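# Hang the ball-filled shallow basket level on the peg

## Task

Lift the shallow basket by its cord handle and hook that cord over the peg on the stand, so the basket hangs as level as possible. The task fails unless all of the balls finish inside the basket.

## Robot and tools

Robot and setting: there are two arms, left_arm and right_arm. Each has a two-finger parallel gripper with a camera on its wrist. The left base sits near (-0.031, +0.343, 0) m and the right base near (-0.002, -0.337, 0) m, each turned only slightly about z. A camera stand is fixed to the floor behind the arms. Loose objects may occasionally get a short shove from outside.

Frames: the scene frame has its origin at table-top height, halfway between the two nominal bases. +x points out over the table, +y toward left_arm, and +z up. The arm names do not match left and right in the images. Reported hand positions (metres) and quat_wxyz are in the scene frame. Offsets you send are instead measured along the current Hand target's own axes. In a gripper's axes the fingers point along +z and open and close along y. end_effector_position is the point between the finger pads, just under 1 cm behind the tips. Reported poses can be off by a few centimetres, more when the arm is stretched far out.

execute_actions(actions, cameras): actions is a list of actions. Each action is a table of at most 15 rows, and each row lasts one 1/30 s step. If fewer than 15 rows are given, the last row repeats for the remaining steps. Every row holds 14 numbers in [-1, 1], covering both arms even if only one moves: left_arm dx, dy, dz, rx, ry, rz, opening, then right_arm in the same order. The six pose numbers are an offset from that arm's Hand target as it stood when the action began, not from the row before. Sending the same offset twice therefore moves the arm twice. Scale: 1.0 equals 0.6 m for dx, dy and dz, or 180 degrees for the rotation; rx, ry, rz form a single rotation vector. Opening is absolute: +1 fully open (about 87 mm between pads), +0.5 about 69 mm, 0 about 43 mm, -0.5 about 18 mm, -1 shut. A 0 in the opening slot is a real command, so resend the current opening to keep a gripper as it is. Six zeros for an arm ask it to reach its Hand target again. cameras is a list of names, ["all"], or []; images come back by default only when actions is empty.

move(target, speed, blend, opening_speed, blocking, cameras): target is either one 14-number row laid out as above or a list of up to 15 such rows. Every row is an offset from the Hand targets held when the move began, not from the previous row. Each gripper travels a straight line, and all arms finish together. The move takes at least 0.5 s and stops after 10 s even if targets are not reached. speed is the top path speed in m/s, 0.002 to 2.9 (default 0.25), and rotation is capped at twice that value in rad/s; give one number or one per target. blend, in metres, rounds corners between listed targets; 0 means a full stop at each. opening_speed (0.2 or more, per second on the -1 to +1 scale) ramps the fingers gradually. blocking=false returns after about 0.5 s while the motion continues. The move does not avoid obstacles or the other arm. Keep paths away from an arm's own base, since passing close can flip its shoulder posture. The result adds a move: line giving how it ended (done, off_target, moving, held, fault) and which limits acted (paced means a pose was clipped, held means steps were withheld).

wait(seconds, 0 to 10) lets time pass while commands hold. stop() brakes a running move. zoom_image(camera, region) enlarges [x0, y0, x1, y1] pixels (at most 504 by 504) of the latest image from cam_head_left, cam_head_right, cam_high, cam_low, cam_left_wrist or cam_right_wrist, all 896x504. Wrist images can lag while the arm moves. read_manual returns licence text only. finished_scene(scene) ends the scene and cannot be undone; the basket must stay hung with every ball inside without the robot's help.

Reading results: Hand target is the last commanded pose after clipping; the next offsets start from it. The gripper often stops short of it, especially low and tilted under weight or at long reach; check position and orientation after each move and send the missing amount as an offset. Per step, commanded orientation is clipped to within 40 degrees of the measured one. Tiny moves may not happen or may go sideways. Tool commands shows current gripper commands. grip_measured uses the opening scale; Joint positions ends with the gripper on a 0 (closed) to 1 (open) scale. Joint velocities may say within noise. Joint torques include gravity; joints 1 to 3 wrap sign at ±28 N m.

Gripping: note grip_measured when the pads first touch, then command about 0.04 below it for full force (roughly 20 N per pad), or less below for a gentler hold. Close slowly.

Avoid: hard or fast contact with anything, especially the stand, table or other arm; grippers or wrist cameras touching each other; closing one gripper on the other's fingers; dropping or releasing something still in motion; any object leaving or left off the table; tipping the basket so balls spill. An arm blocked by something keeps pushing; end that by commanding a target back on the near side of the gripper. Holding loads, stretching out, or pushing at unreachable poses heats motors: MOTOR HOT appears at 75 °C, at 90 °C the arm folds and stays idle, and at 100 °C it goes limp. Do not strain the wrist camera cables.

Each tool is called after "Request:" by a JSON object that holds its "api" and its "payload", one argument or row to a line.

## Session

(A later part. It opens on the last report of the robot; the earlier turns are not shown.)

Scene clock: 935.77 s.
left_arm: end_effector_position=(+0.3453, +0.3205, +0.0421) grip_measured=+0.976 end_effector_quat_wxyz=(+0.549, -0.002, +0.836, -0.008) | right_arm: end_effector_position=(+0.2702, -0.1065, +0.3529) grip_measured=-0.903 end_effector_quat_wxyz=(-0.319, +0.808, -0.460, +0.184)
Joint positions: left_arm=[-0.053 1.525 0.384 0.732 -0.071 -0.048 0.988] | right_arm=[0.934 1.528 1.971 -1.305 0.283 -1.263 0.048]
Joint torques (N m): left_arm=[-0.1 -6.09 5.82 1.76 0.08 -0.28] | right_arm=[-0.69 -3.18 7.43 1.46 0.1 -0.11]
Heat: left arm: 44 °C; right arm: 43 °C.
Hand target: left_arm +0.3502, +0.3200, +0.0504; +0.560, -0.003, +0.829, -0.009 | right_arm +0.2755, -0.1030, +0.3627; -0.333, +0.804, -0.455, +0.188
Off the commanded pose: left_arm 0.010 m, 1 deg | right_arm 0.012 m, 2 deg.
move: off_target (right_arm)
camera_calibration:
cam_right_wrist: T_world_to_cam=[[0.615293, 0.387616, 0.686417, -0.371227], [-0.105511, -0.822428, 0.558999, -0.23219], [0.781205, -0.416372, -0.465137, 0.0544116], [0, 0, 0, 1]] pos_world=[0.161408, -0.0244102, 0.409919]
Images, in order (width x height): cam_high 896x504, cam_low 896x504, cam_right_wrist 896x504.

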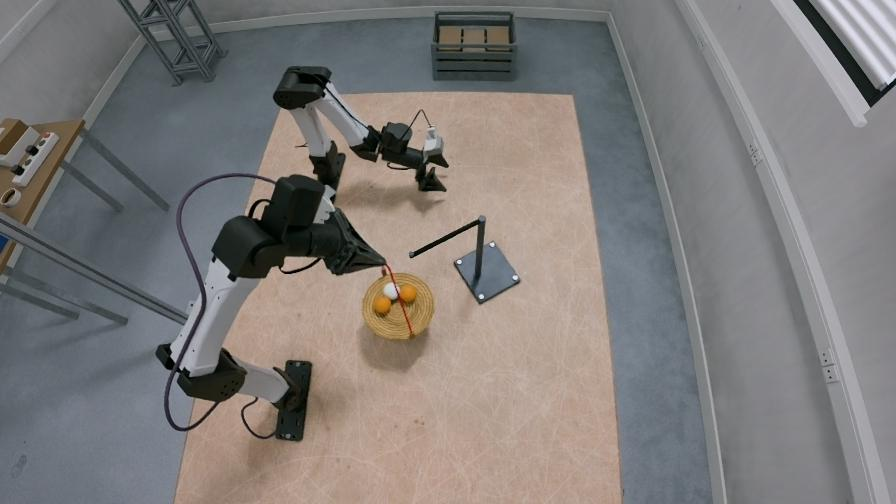

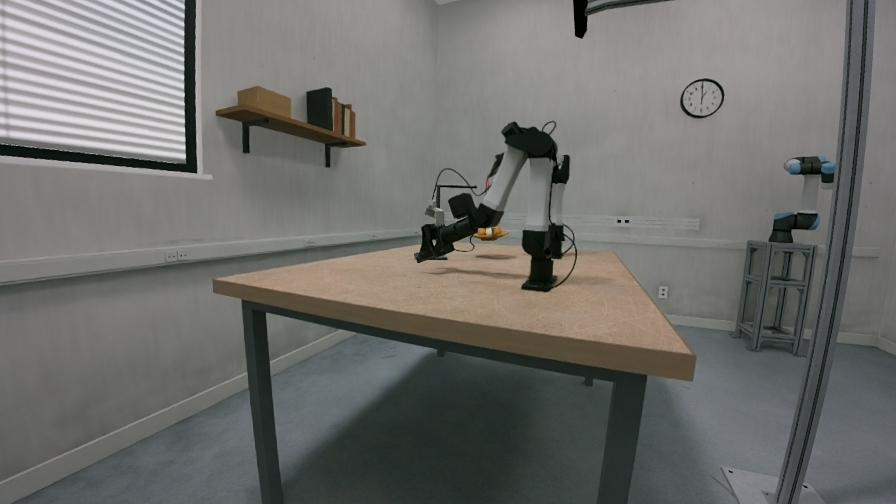

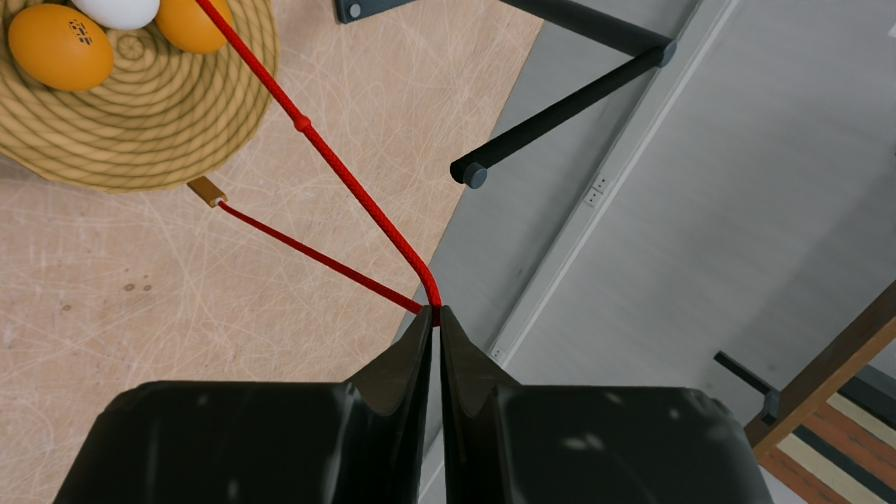

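Request:
{"api": "move", "payload": {
  "target": [0,0,0,0,0,0,1.0,-0.0048,-0.1032,0.1032,0,0,0,-1.0],
  "speed": 0.06,
  "cameras": ["cam_right_wrist", "cam_high", "cam_low", "cam_head_left"]
}}

Request:
{"api": "zoom_image", "payload": {
  "camera": "cam_high",
  "region": [360, 190, 520, 330]
}}

Request:
{"api": "zoom_image", "payload": {
  "camera": "cam_low",
  "region": [420, 140, 560, 270]
}}

Request:
{"api": "zoom_image", "payload": {
  "camera": "cam_right_wrist",
  "region": [300, 140, 620, 400]
}}

Scene clock: 958.60 s.
left_arm: end_effector_position=(+0.3453, +0.3205, +0.0421) grip_measured=+0.976 end_effector_quat_wxyz=(+0.549, -0.002, +0.836, -0.008) | right_arm: end_effector_position=(+0.3426, -0.0587, +0.3558) grip_measured=-0.903 end_effector_quat_wxyz=(-0.321, +0.807, -0.460, +0.184)
Joint positions: left_arm=[-0.053 1.525 0.384 0.732 -0.071 -0.048 0.988] | right_arm=[0.841 1.887 2.408 -1.36 0.22 -1.334 0.048]
Joint torques (N m): left_arm=[-0.16 -6.11 5.71 1.74 0.09 -0.28] | right_arm=[-0.72 -5.23 7.08 1.55 0.04 -0.11]
Heat: left arm: 44 °C; right arm: 42 °C.
Hand target: left_arm +0.3502, +0.3200, +0.0504; +0.560, -0.003, +0.829, -0.009 | right_arm +0.3491, -0.0554, +0.3626; -0.333, +0.804, -0.455, +0.188
Off the commanded pose: left_arm 0.010 m, 1 deg | right_arm 0.010 m, 2 deg.
move: done
camera_calibration:
cam_right_wrist: T_world_to_cam=[[0.614706, 0.384914, 0.68846, -0.436996], [-0.106097, -0.82456, 0.555738, -0.185605], [0.781588, -0.414659, -0.466023, 0.0193504], [0, 0, 0, 1]] pos_world=[0.233808, 0.0231874, 0.41302]
Images, in order (width x height): cam_head_left 896x504, cam_high 896x504, cam_low 896x504, cam_right_wrist 896x504.

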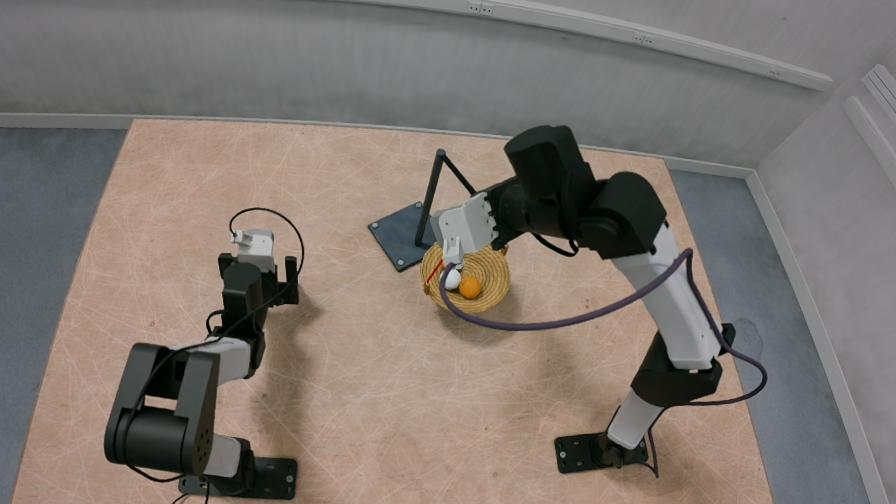

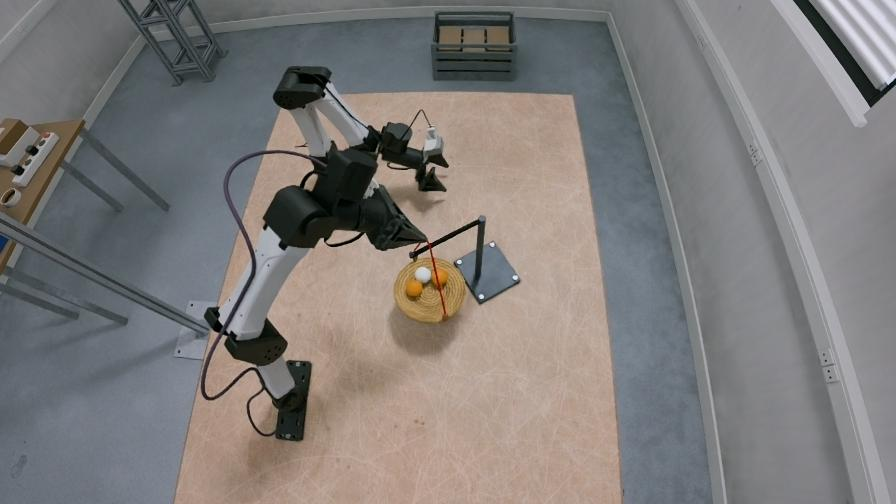

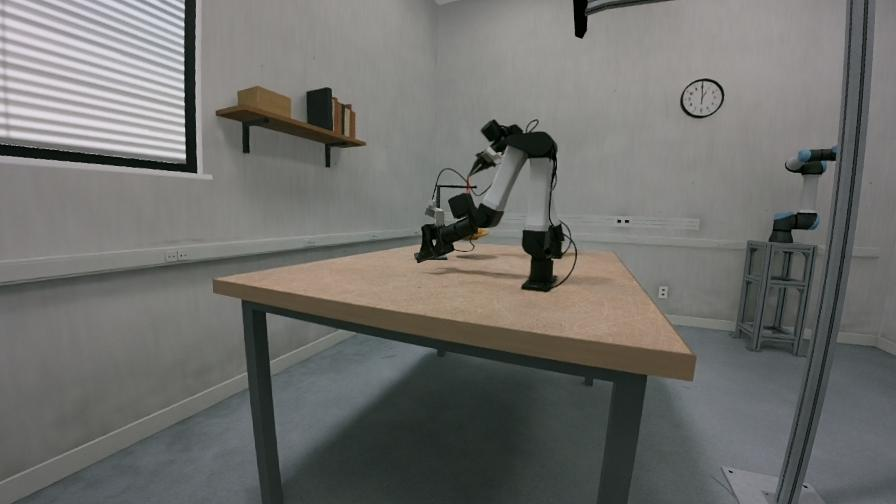

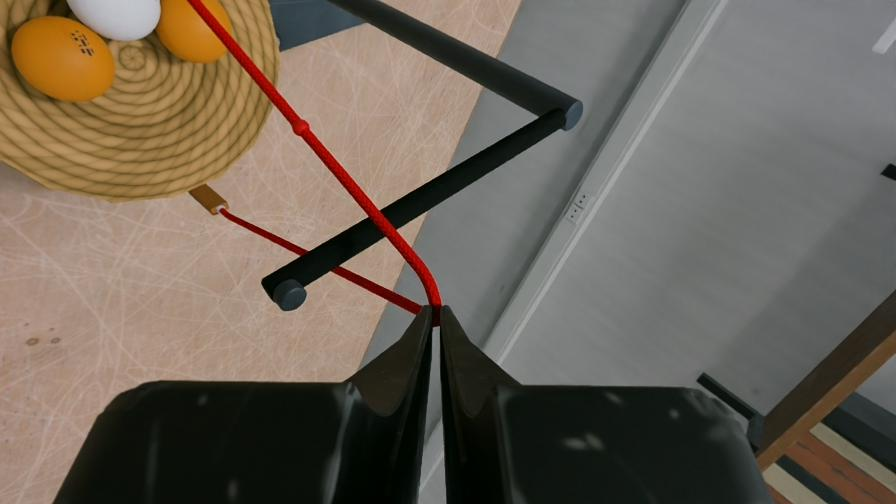

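Scaled by 3.150 from the camera's 896x504 image, which has a finer 1280x720 frame.

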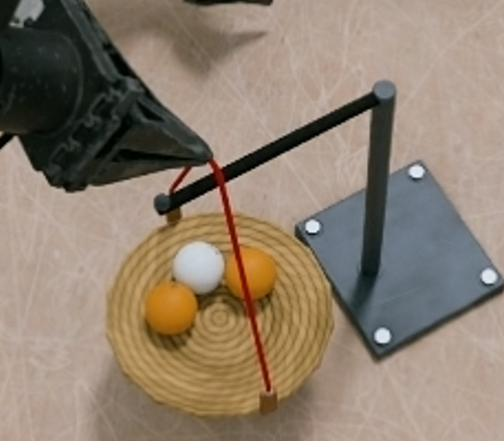

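Scaled by 3.600 from the camera's 896x504 image, which has a finer 1280x720 frame.

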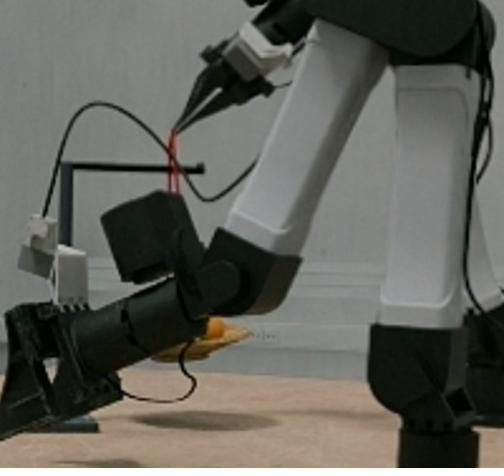

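Scaled by 1.575 from the camera's 896x504 image, which has a finer 1280x720 frame.

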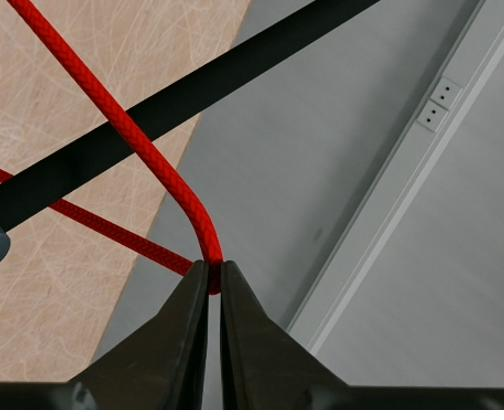

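Request:
{"api": "move", "payload": {
  "target": [0,0,0,0,0,0,1.0,0.0104,0.0235,0.0256,0,0,0,-1.0],
  "speed": 0.04,
  "cameras": ["cam_right_wrist", "cam_high", "cam_low"]
}}

Request:
{"api": "zoom_image", "payload": {
  "camera": "cam_right_wrist",
  "region": [300, 140, 620, 400]
}}

Request:
{"api": "zoom_image", "payload": {
  "camera": "cam_high",
  "region": [380, 200, 480, 290]
}}

Scene clock: 979.03 s.
left_arm: end_effector_position=(+0.3453, +0.3205, +0.0421) grip_measured=+0.976 end_effector_quat_wxyz=(+0.549, -0.002, +0.836, -0.008) | right_arm: end_effector_position=(+0.3521, -0.0553, +0.3219) grip_measured=-0.903 end_effector_quat_wxyz=(-0.305, +0.814, -0.461, +0.179)
Joint positions: left_arm=[-0.053 1.525 0.384 0.732 -0.071 -0.048 0.988] | right_arm=[0.825 1.846 2.206 -1.232 0.206 -1.346 0.048]
Joint torques (N m): left_arm=[-0.21 -6.05 5.76 1.72 0.08 -0.24] | right_arm=[-0.94 -9.69 4.52 1.63 0.05 -0.11]
Heat: left arm: 44 °C; right arm: 40 °C.
Hand target: left_arm +0.3502, +0.3200, +0.0504; +0.560, -0.003, +0.829, -0.009 | right_arm +0.3530, -0.0603, +0.3419; -0.333, +0.804, -0.455, +0.188
Off the commanded pose: left_arm 0.010 m, 1 deg | right_arm 0.020 m, 4 deg.
move: off_target (right_arm)
camera_calibration:
cam_right_wrist: T_world_to_cam=[[0.631403, 0.403324, 0.662314, -0.417294], [-0.0895054, -0.810484, 0.578882, -0.175499], [0.770272, -0.424788, -0.475642, 0.00408834], [0, 0, 0, 1]] pos_world=[0.244623, 0.0278026, 0.379917]
Images, in order (width x height): cam_high 896x504, cam_low 896x504, cam_right_wrist 896x504.

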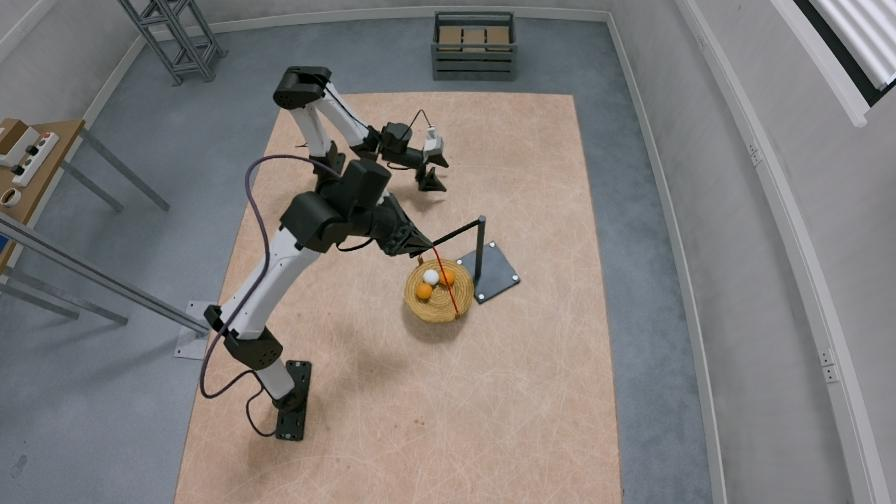

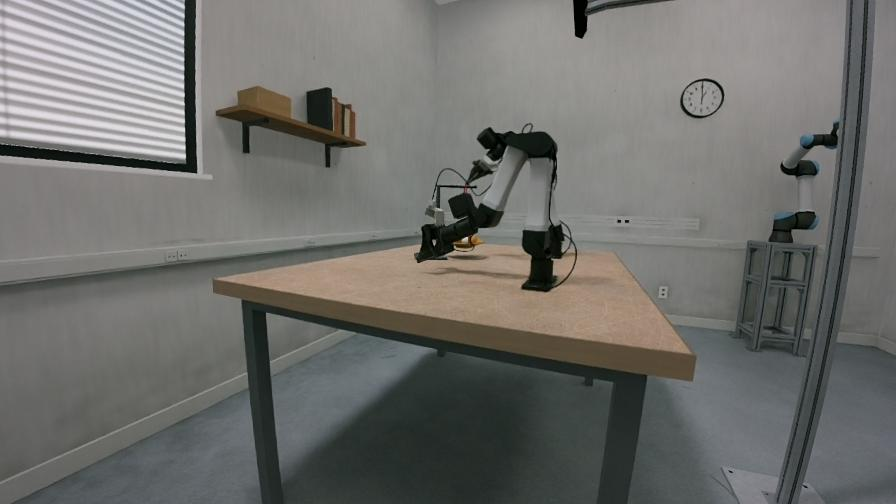

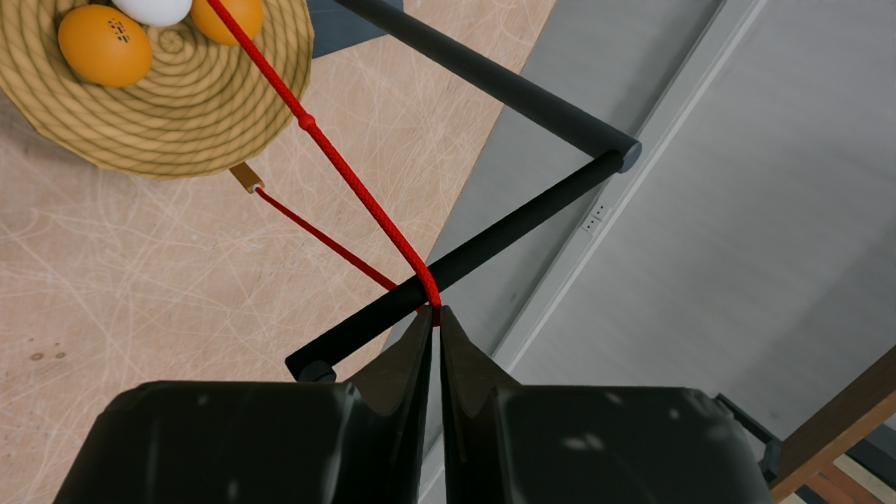

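Scaled by 1.575 from the camera's 896x504 image, which has a finer 1280x720 frame.

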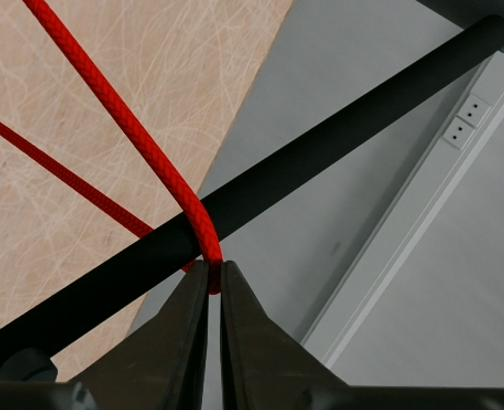

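Scaled by 5.040 from the camera's 896x504 image, which has a finer 1280x720 frame.

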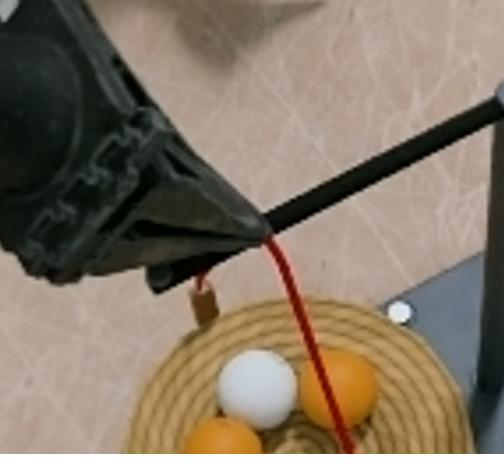

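Request:
{"api": "move", "payload": {
  "target": [0,0,0,0,0,0,1.0,0.0073,0.0024,-0.0071,0,0,0,-1.0],
  "speed": 0.03,
  "cameras": ["cam_right_wrist", "cam_high", "cam_low"]
}}

Request:
{"api": "zoom_image", "payload": {
  "camera": "cam_right_wrist",
  "region": [340, 210, 540, 370]
}}

Request:
{"api": "zoom_image", "payload": {
  "camera": "cam_low",
  "region": [420, 150, 520, 260]
}}

Scene clock: 1006.27 s.
left_arm: end_effector_position=(+0.3453, +0.3205, +0.0421) grip_measured=+0.976 end_effector_quat_wxyz=(+0.549, -0.002, +0.836, -0.008) | right_arm: end_effector_position=(+0.3519, -0.0580, +0.3229) grip_measured=-0.903 end_effector_quat_wxyz=(-0.308, +0.814, -0.460, +0.176)
Joint positions: left_arm=[-0.053 1.525 0.384 0.732 -0.071 -0.048 0.988] | right_arm=[0.817 1.833 2.191 -1.226 0.195 -1.353 0.048]
Joint torques (N m): left_arm=[-0.13 -6.05 5.85 1.74 0.06 -0.24] | right_arm=[-1.06 -9.81 4.46 1.58 0.08 -0.11]
Heat: left arm: 44 °C; right arm: 38 °C.
Hand target: left_arm +0.3502, +0.3200, +0.0504; +0.560, -0.003, +0.829, -0.009 | right_arm +0.3518, -0.0660, +0.3437; -0.333, +0.804, -0.455, +0.188
Off the commanded pose: left_arm 0.010 m, 1 deg | right_arm 0.023 m, 4 deg.
move: off_target (right_arm)
camera_calibration:
cam_right_wrist: T_world_to_cam=[[0.629987, 0.402712, 0.664032, -0.416791], [-0.0852849, -0.813997, 0.574574, -0.178563], [0.771908, -0.418606, -0.478463, 0.00430346], [0, 0, 0, 1]] pos_world=[0.244022, 0.0242984, 0.381419]
Images, in order (width x height): cam_high 896x504, cam_low 896x504, cam_right_wrist 896x504.

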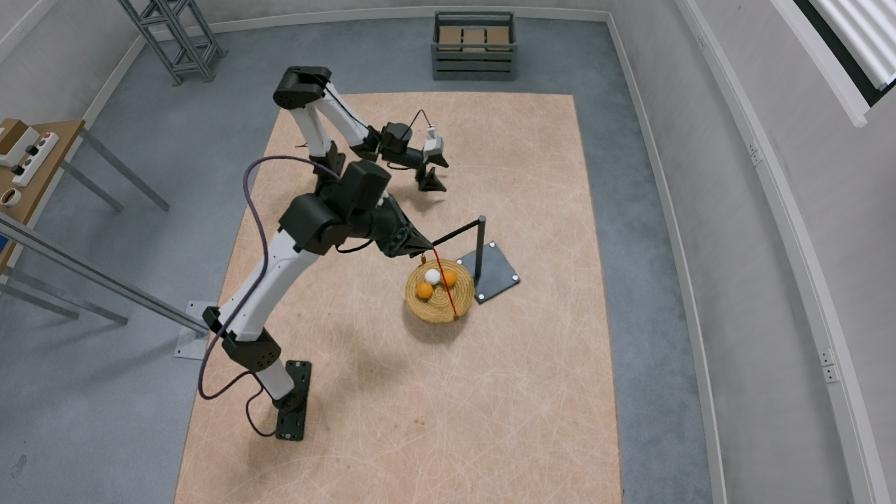

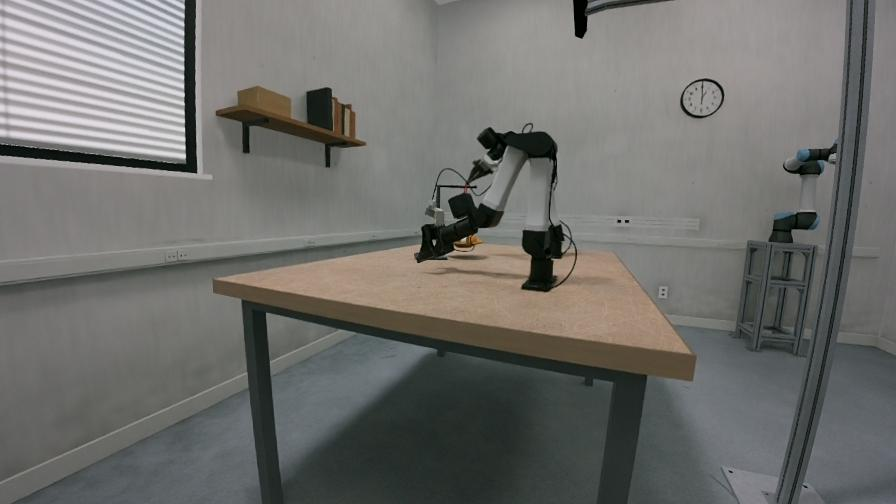

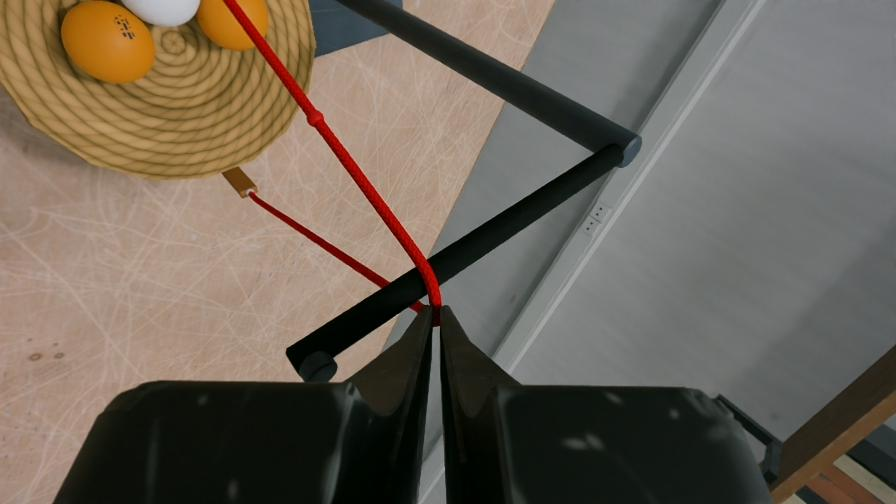

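Scaled by 2.520 from the camera's 896x504 image, which has a finer 1280x720 frame.

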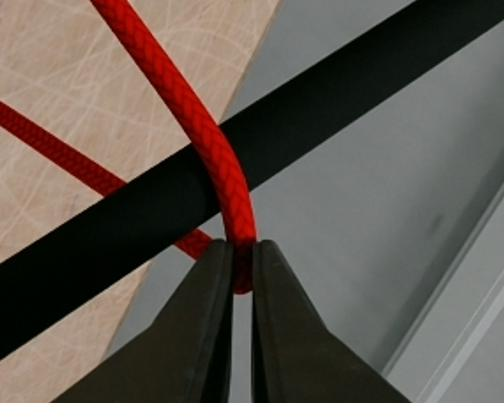

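Scaled by 4.582 from the camera's 896x504 image, which has a finer 1280x720 frame.

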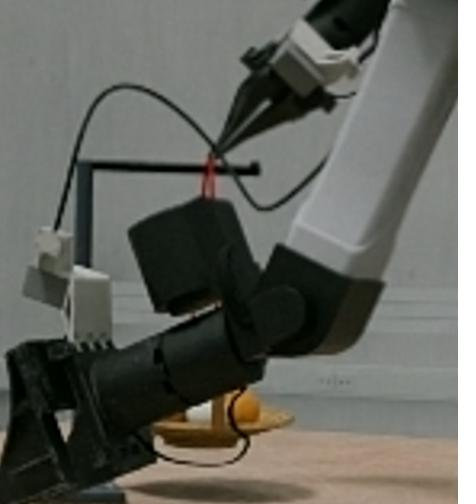

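Request:
{"api": "move", "payload": {
  "target": [0,0,0,0,0,0,1.0,0,0,0,0,0,0,-0.75],
  "speed": 0.03,
  "opening_speed": 0.25,
  "cameras": ["cam_right_wrist", "cam_high", "cam_low"]
}}

Request:
{"api": "zoom_image", "payload": {
  "camera": "cam_right_wrist",
  "region": [340, 210, 540, 370]
}}

Request:
{"api": "zoom_image", "payload": {
  "camera": "cam_low",
  "region": [420, 150, 520, 260]
}}

Scene clock: 1017.27 s.
left_arm: end_effector_position=(+0.3453, +0.3205, +0.0421) grip_measured=+0.976 end_effector_quat_wxyz=(+0.549, -0.002, +0.836, -0.008) | right_arm: end_effector_position=(+0.3533, -0.0588, +0.3295) grip_measured=-0.750 end_effector_quat_wxyz=(-0.318, +0.810, -0.458, +0.180)
Joint positions: left_arm=[-0.053 1.525 0.384 0.732 -0.071 -0.048 0.988] | right_arm=[0.814 1.823 2.191 -1.212 0.195 -1.357 0.125]
Joint torques (N m): left_arm=[-0.12 -6.08 5.79 1.77 0.05 -0.27] | right_arm=[-0.73 -8.96 4.59 1.45 0.08 -0.09]
Heat: left arm: 44 °C; right arm: 39 °C.
Hand target: left_arm +0.3502, +0.3200, +0.0504; +0.560, -0.003, +0.829, -0.009 | right_arm +0.3518, -0.0660, +0.3438; -0.333, +0.804, -0.455, +0.188
Off the commanded pose: left_arm 0.010 m, 1 deg | right_arm 0.016 m, 2 deg.
move: off_target (right_arm)
camera_calibration:
cam_right_wrist: T_world_to_cam=[[0.618065, 0.392014, 0.68141, -0.423841], [-0.0957279, -0.822813, 0.560192, -0.17499], [0.780276, -0.411465, -0.471026, 0.00102389], [0, 0, 0, 1]] pos_world=[0.244411, 0.0225888, 0.38732]
Images, in order (width x height): cam_high 896x504, cam_low 896x504, cam_right_wrist 896x504.

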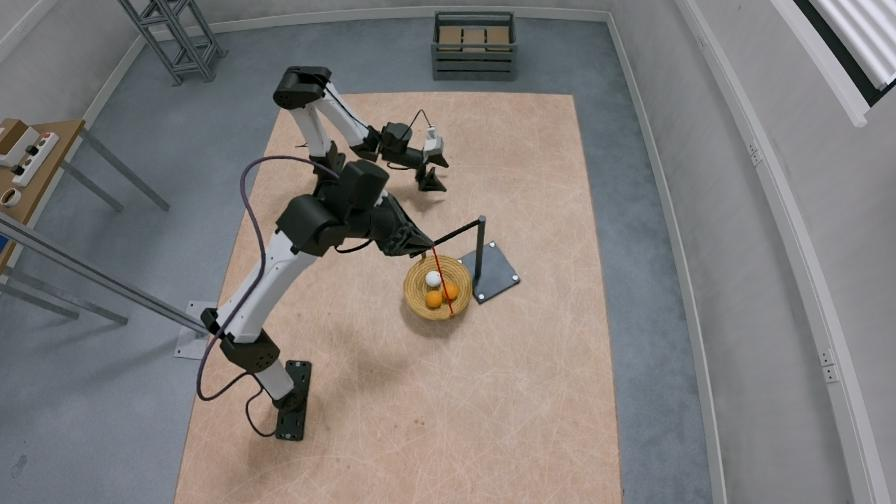

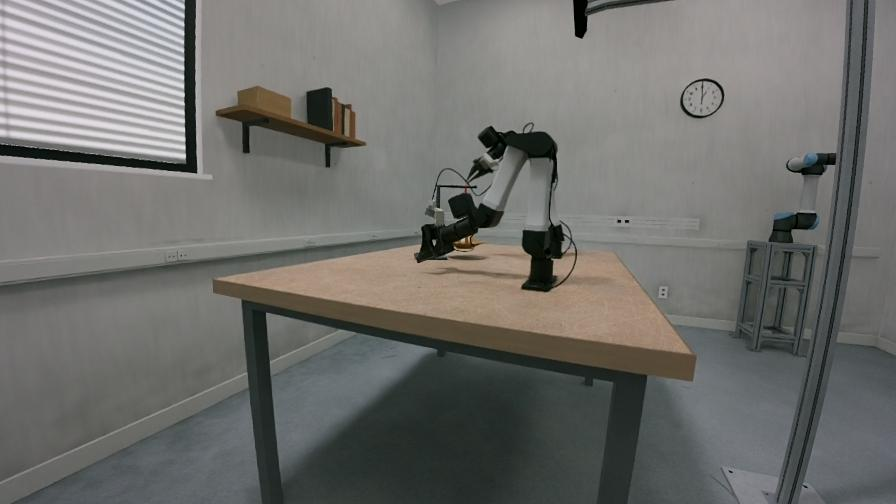

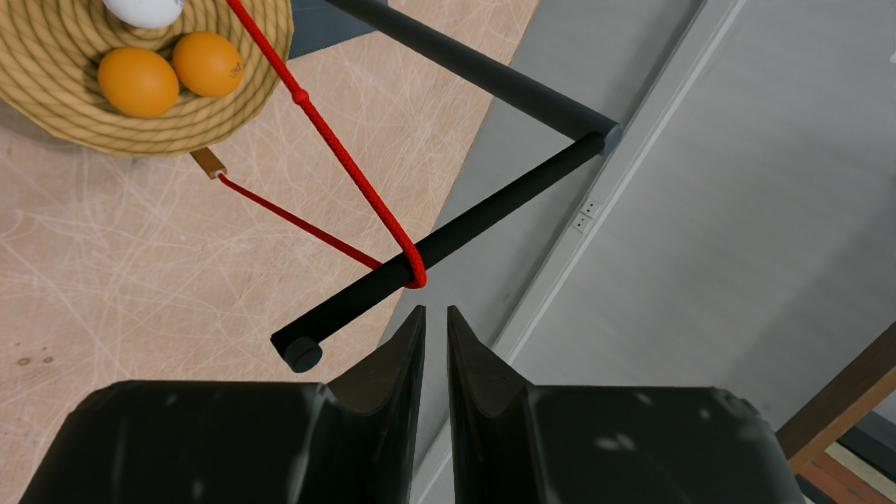

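Scaled by 2.520 from the camera's 896x504 image, which has a finer 1280x720 frame.

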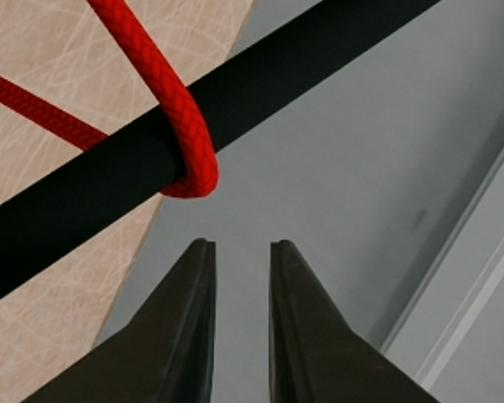

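Scaled by 4.582 from the camera's 896x504 image, which has a finer 1280x720 frame.

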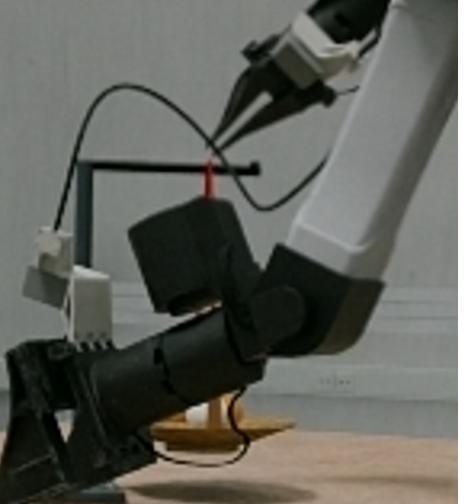

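Request:
{"api": "move", "payload": {
  "target": [
    [0,0,0,0,0,0,1.0,0,0,-0.15,0,0,0,-0.75],
    [0,0,0,0,0,0,1.0,0.2,-0.1,-0.35,0,0,0,-0.75]
  ],
  "speed": 0.15,
  "blend": [0.03, 0],
  "cameras": ["all"]
}}

Request:
{"api": "zoom_image", "payload": {
  "camera": "cam_head_left",
  "region": [390, 130, 530, 330]
}}

Request:
{"api": "zoom_image", "payload": {
  "camera": "cam_head_right",
  "region": [390, 130, 530, 330]
}}

Request:
{"api": "zoom_image", "payload": {
  "camera": "cam_high",
  "region": [380, 200, 520, 340]
}}

Scene clock: 1028.37 s.
left_arm: end_effector_position=(+0.3453, +0.3205, +0.0421) grip_measured=+0.976 end_effector_quat_wxyz=(+0.549, -0.002, +0.836, -0.008) | right_arm: end_effector_position=(+0.3298, -0.2197, +0.5211) grip_measured=-0.750 end_effector_quat_wxyz=(-0.451, +0.737, -0.402, +0.302)
Joint positions: left_arm=[-0.053 1.525 0.384 0.732 -0.071 -0.048 0.988] | right_arm=[0.422 1.74 2.853 -1.536 -0.041 -1.681 0.125]
Joint torques (N m): left_arm=[-0.25 -6.05 5.74 1.71 0.08 -0.26] | right_arm=[-0.77 -4.62 3.44 1.81 -0.09 -0.03]
Heat: left arm: 44 °C; right arm: 39 °C.
Hand target: left_arm +0.3502, +0.3200, +0.0504; +0.560, -0.003, +0.829, -0.009 | right_arm +0.3226, -0.2237, +0.5347; -0.333, +0.804, -0.455, +0.188
Off the commanded pose: left_arm 0.010 m, 1 deg | right_arm 0.016 m, 21 deg.
elbow stopped short (right arm): the move would have taken joint 3 (elbow) straighter than the controller allows.
move: off_target (right_arm)
camera_calibration:
cam_right_wrist: T_world_to_cam=[[0.309691, 0.284796, 0.907184, -0.516278], [-0.282229, -0.883559, 0.373725, -0.271648], [0.907986, -0.371773, -0.193253, -0.134768], [0, 0, 0, 1]] pos_world=[0.205587, -0.143086, 0.543836]

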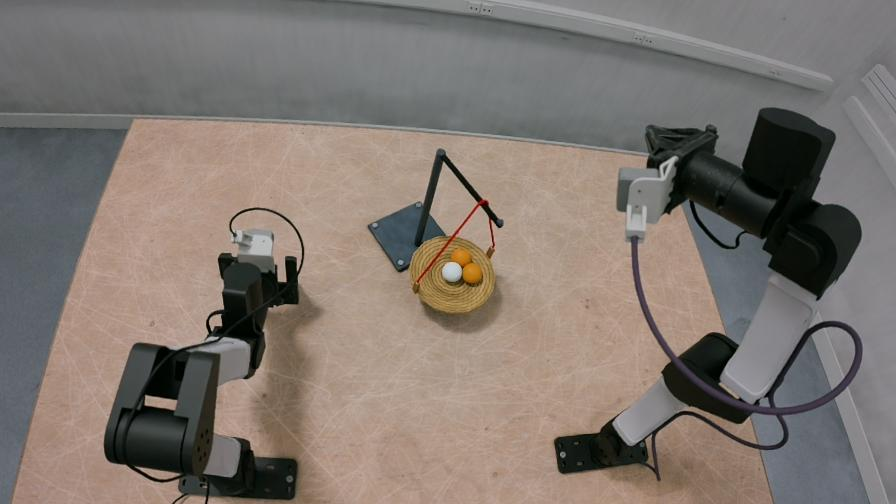

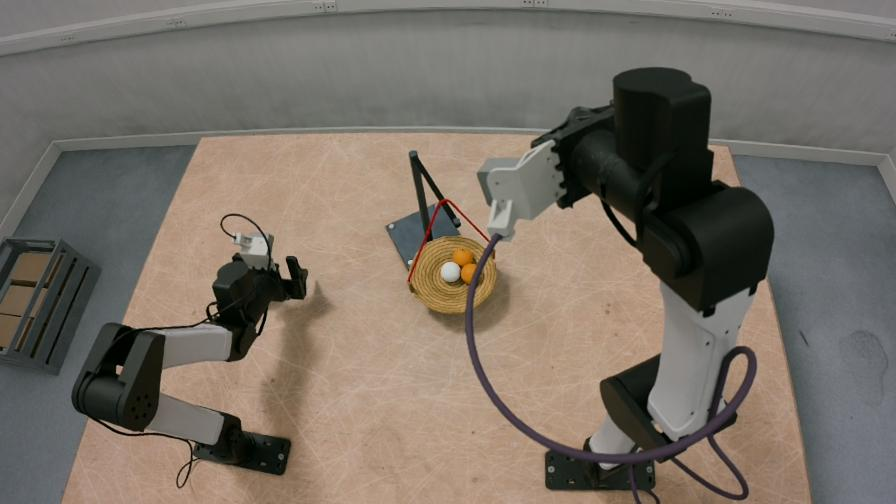

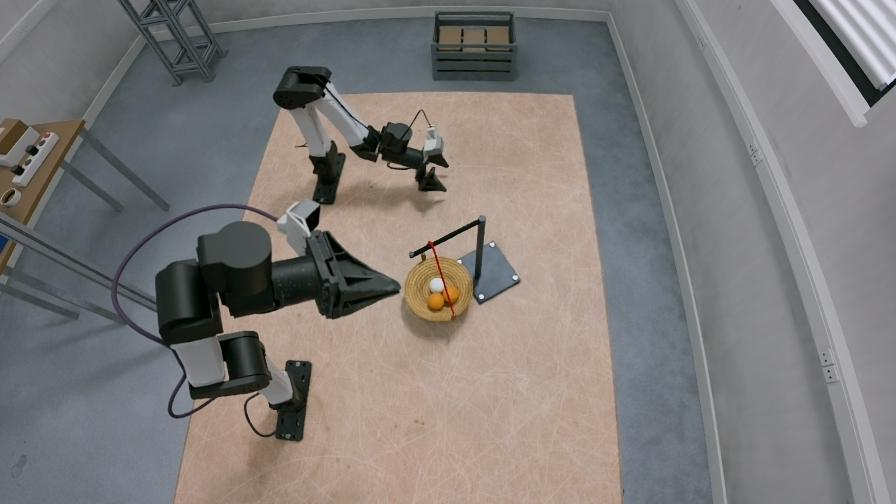

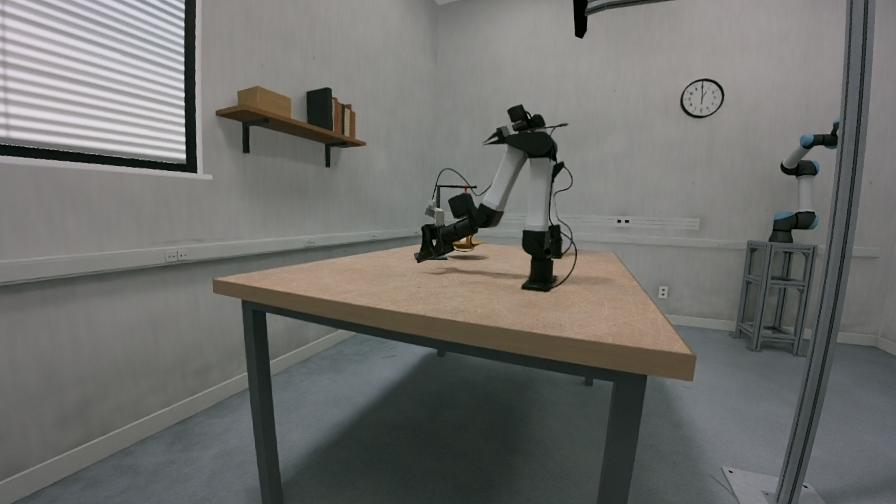

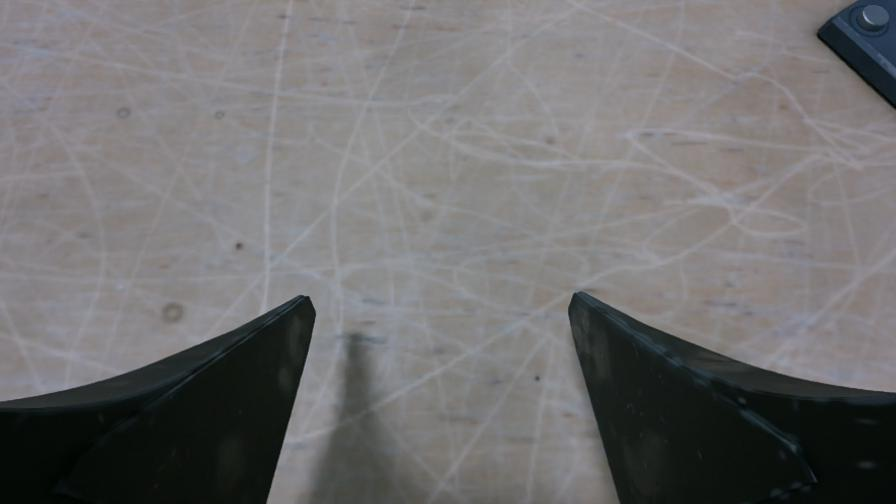

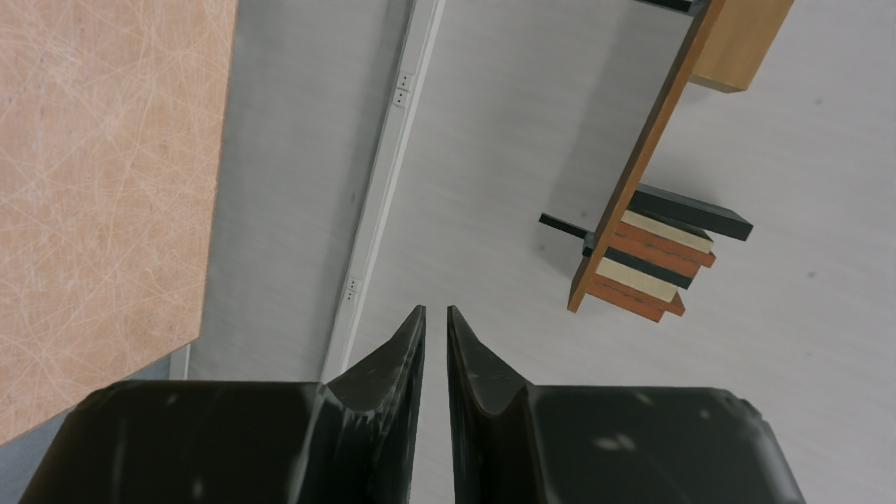

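Scaled by 2.520 from the camera's 896x504 image, which has a finer 1280x720 frame.

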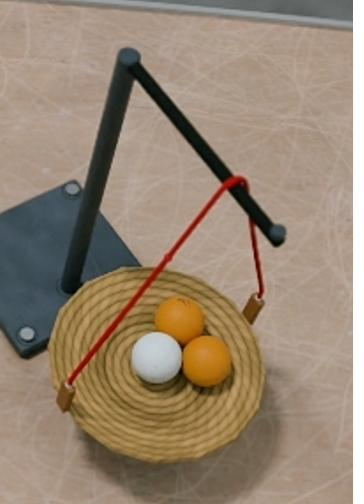

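Scaled by 2.520 from the camera's 896x504 image, which has a finer 1280x720 frame.

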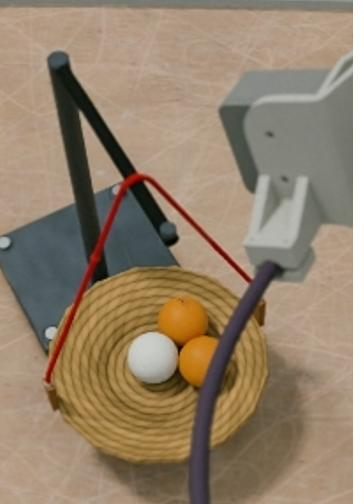

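Scaled by 3.600 from the camera's 896x504 image, which has a finer 1280x720 frame.

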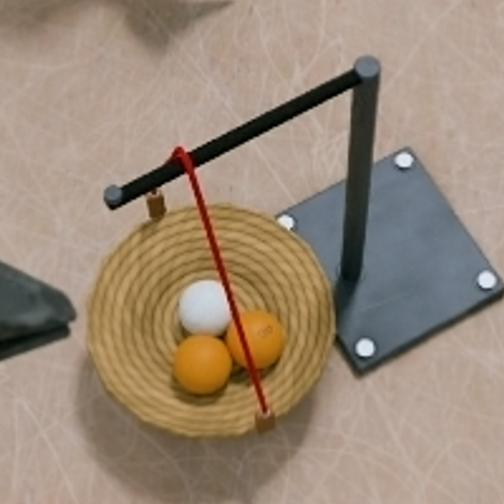

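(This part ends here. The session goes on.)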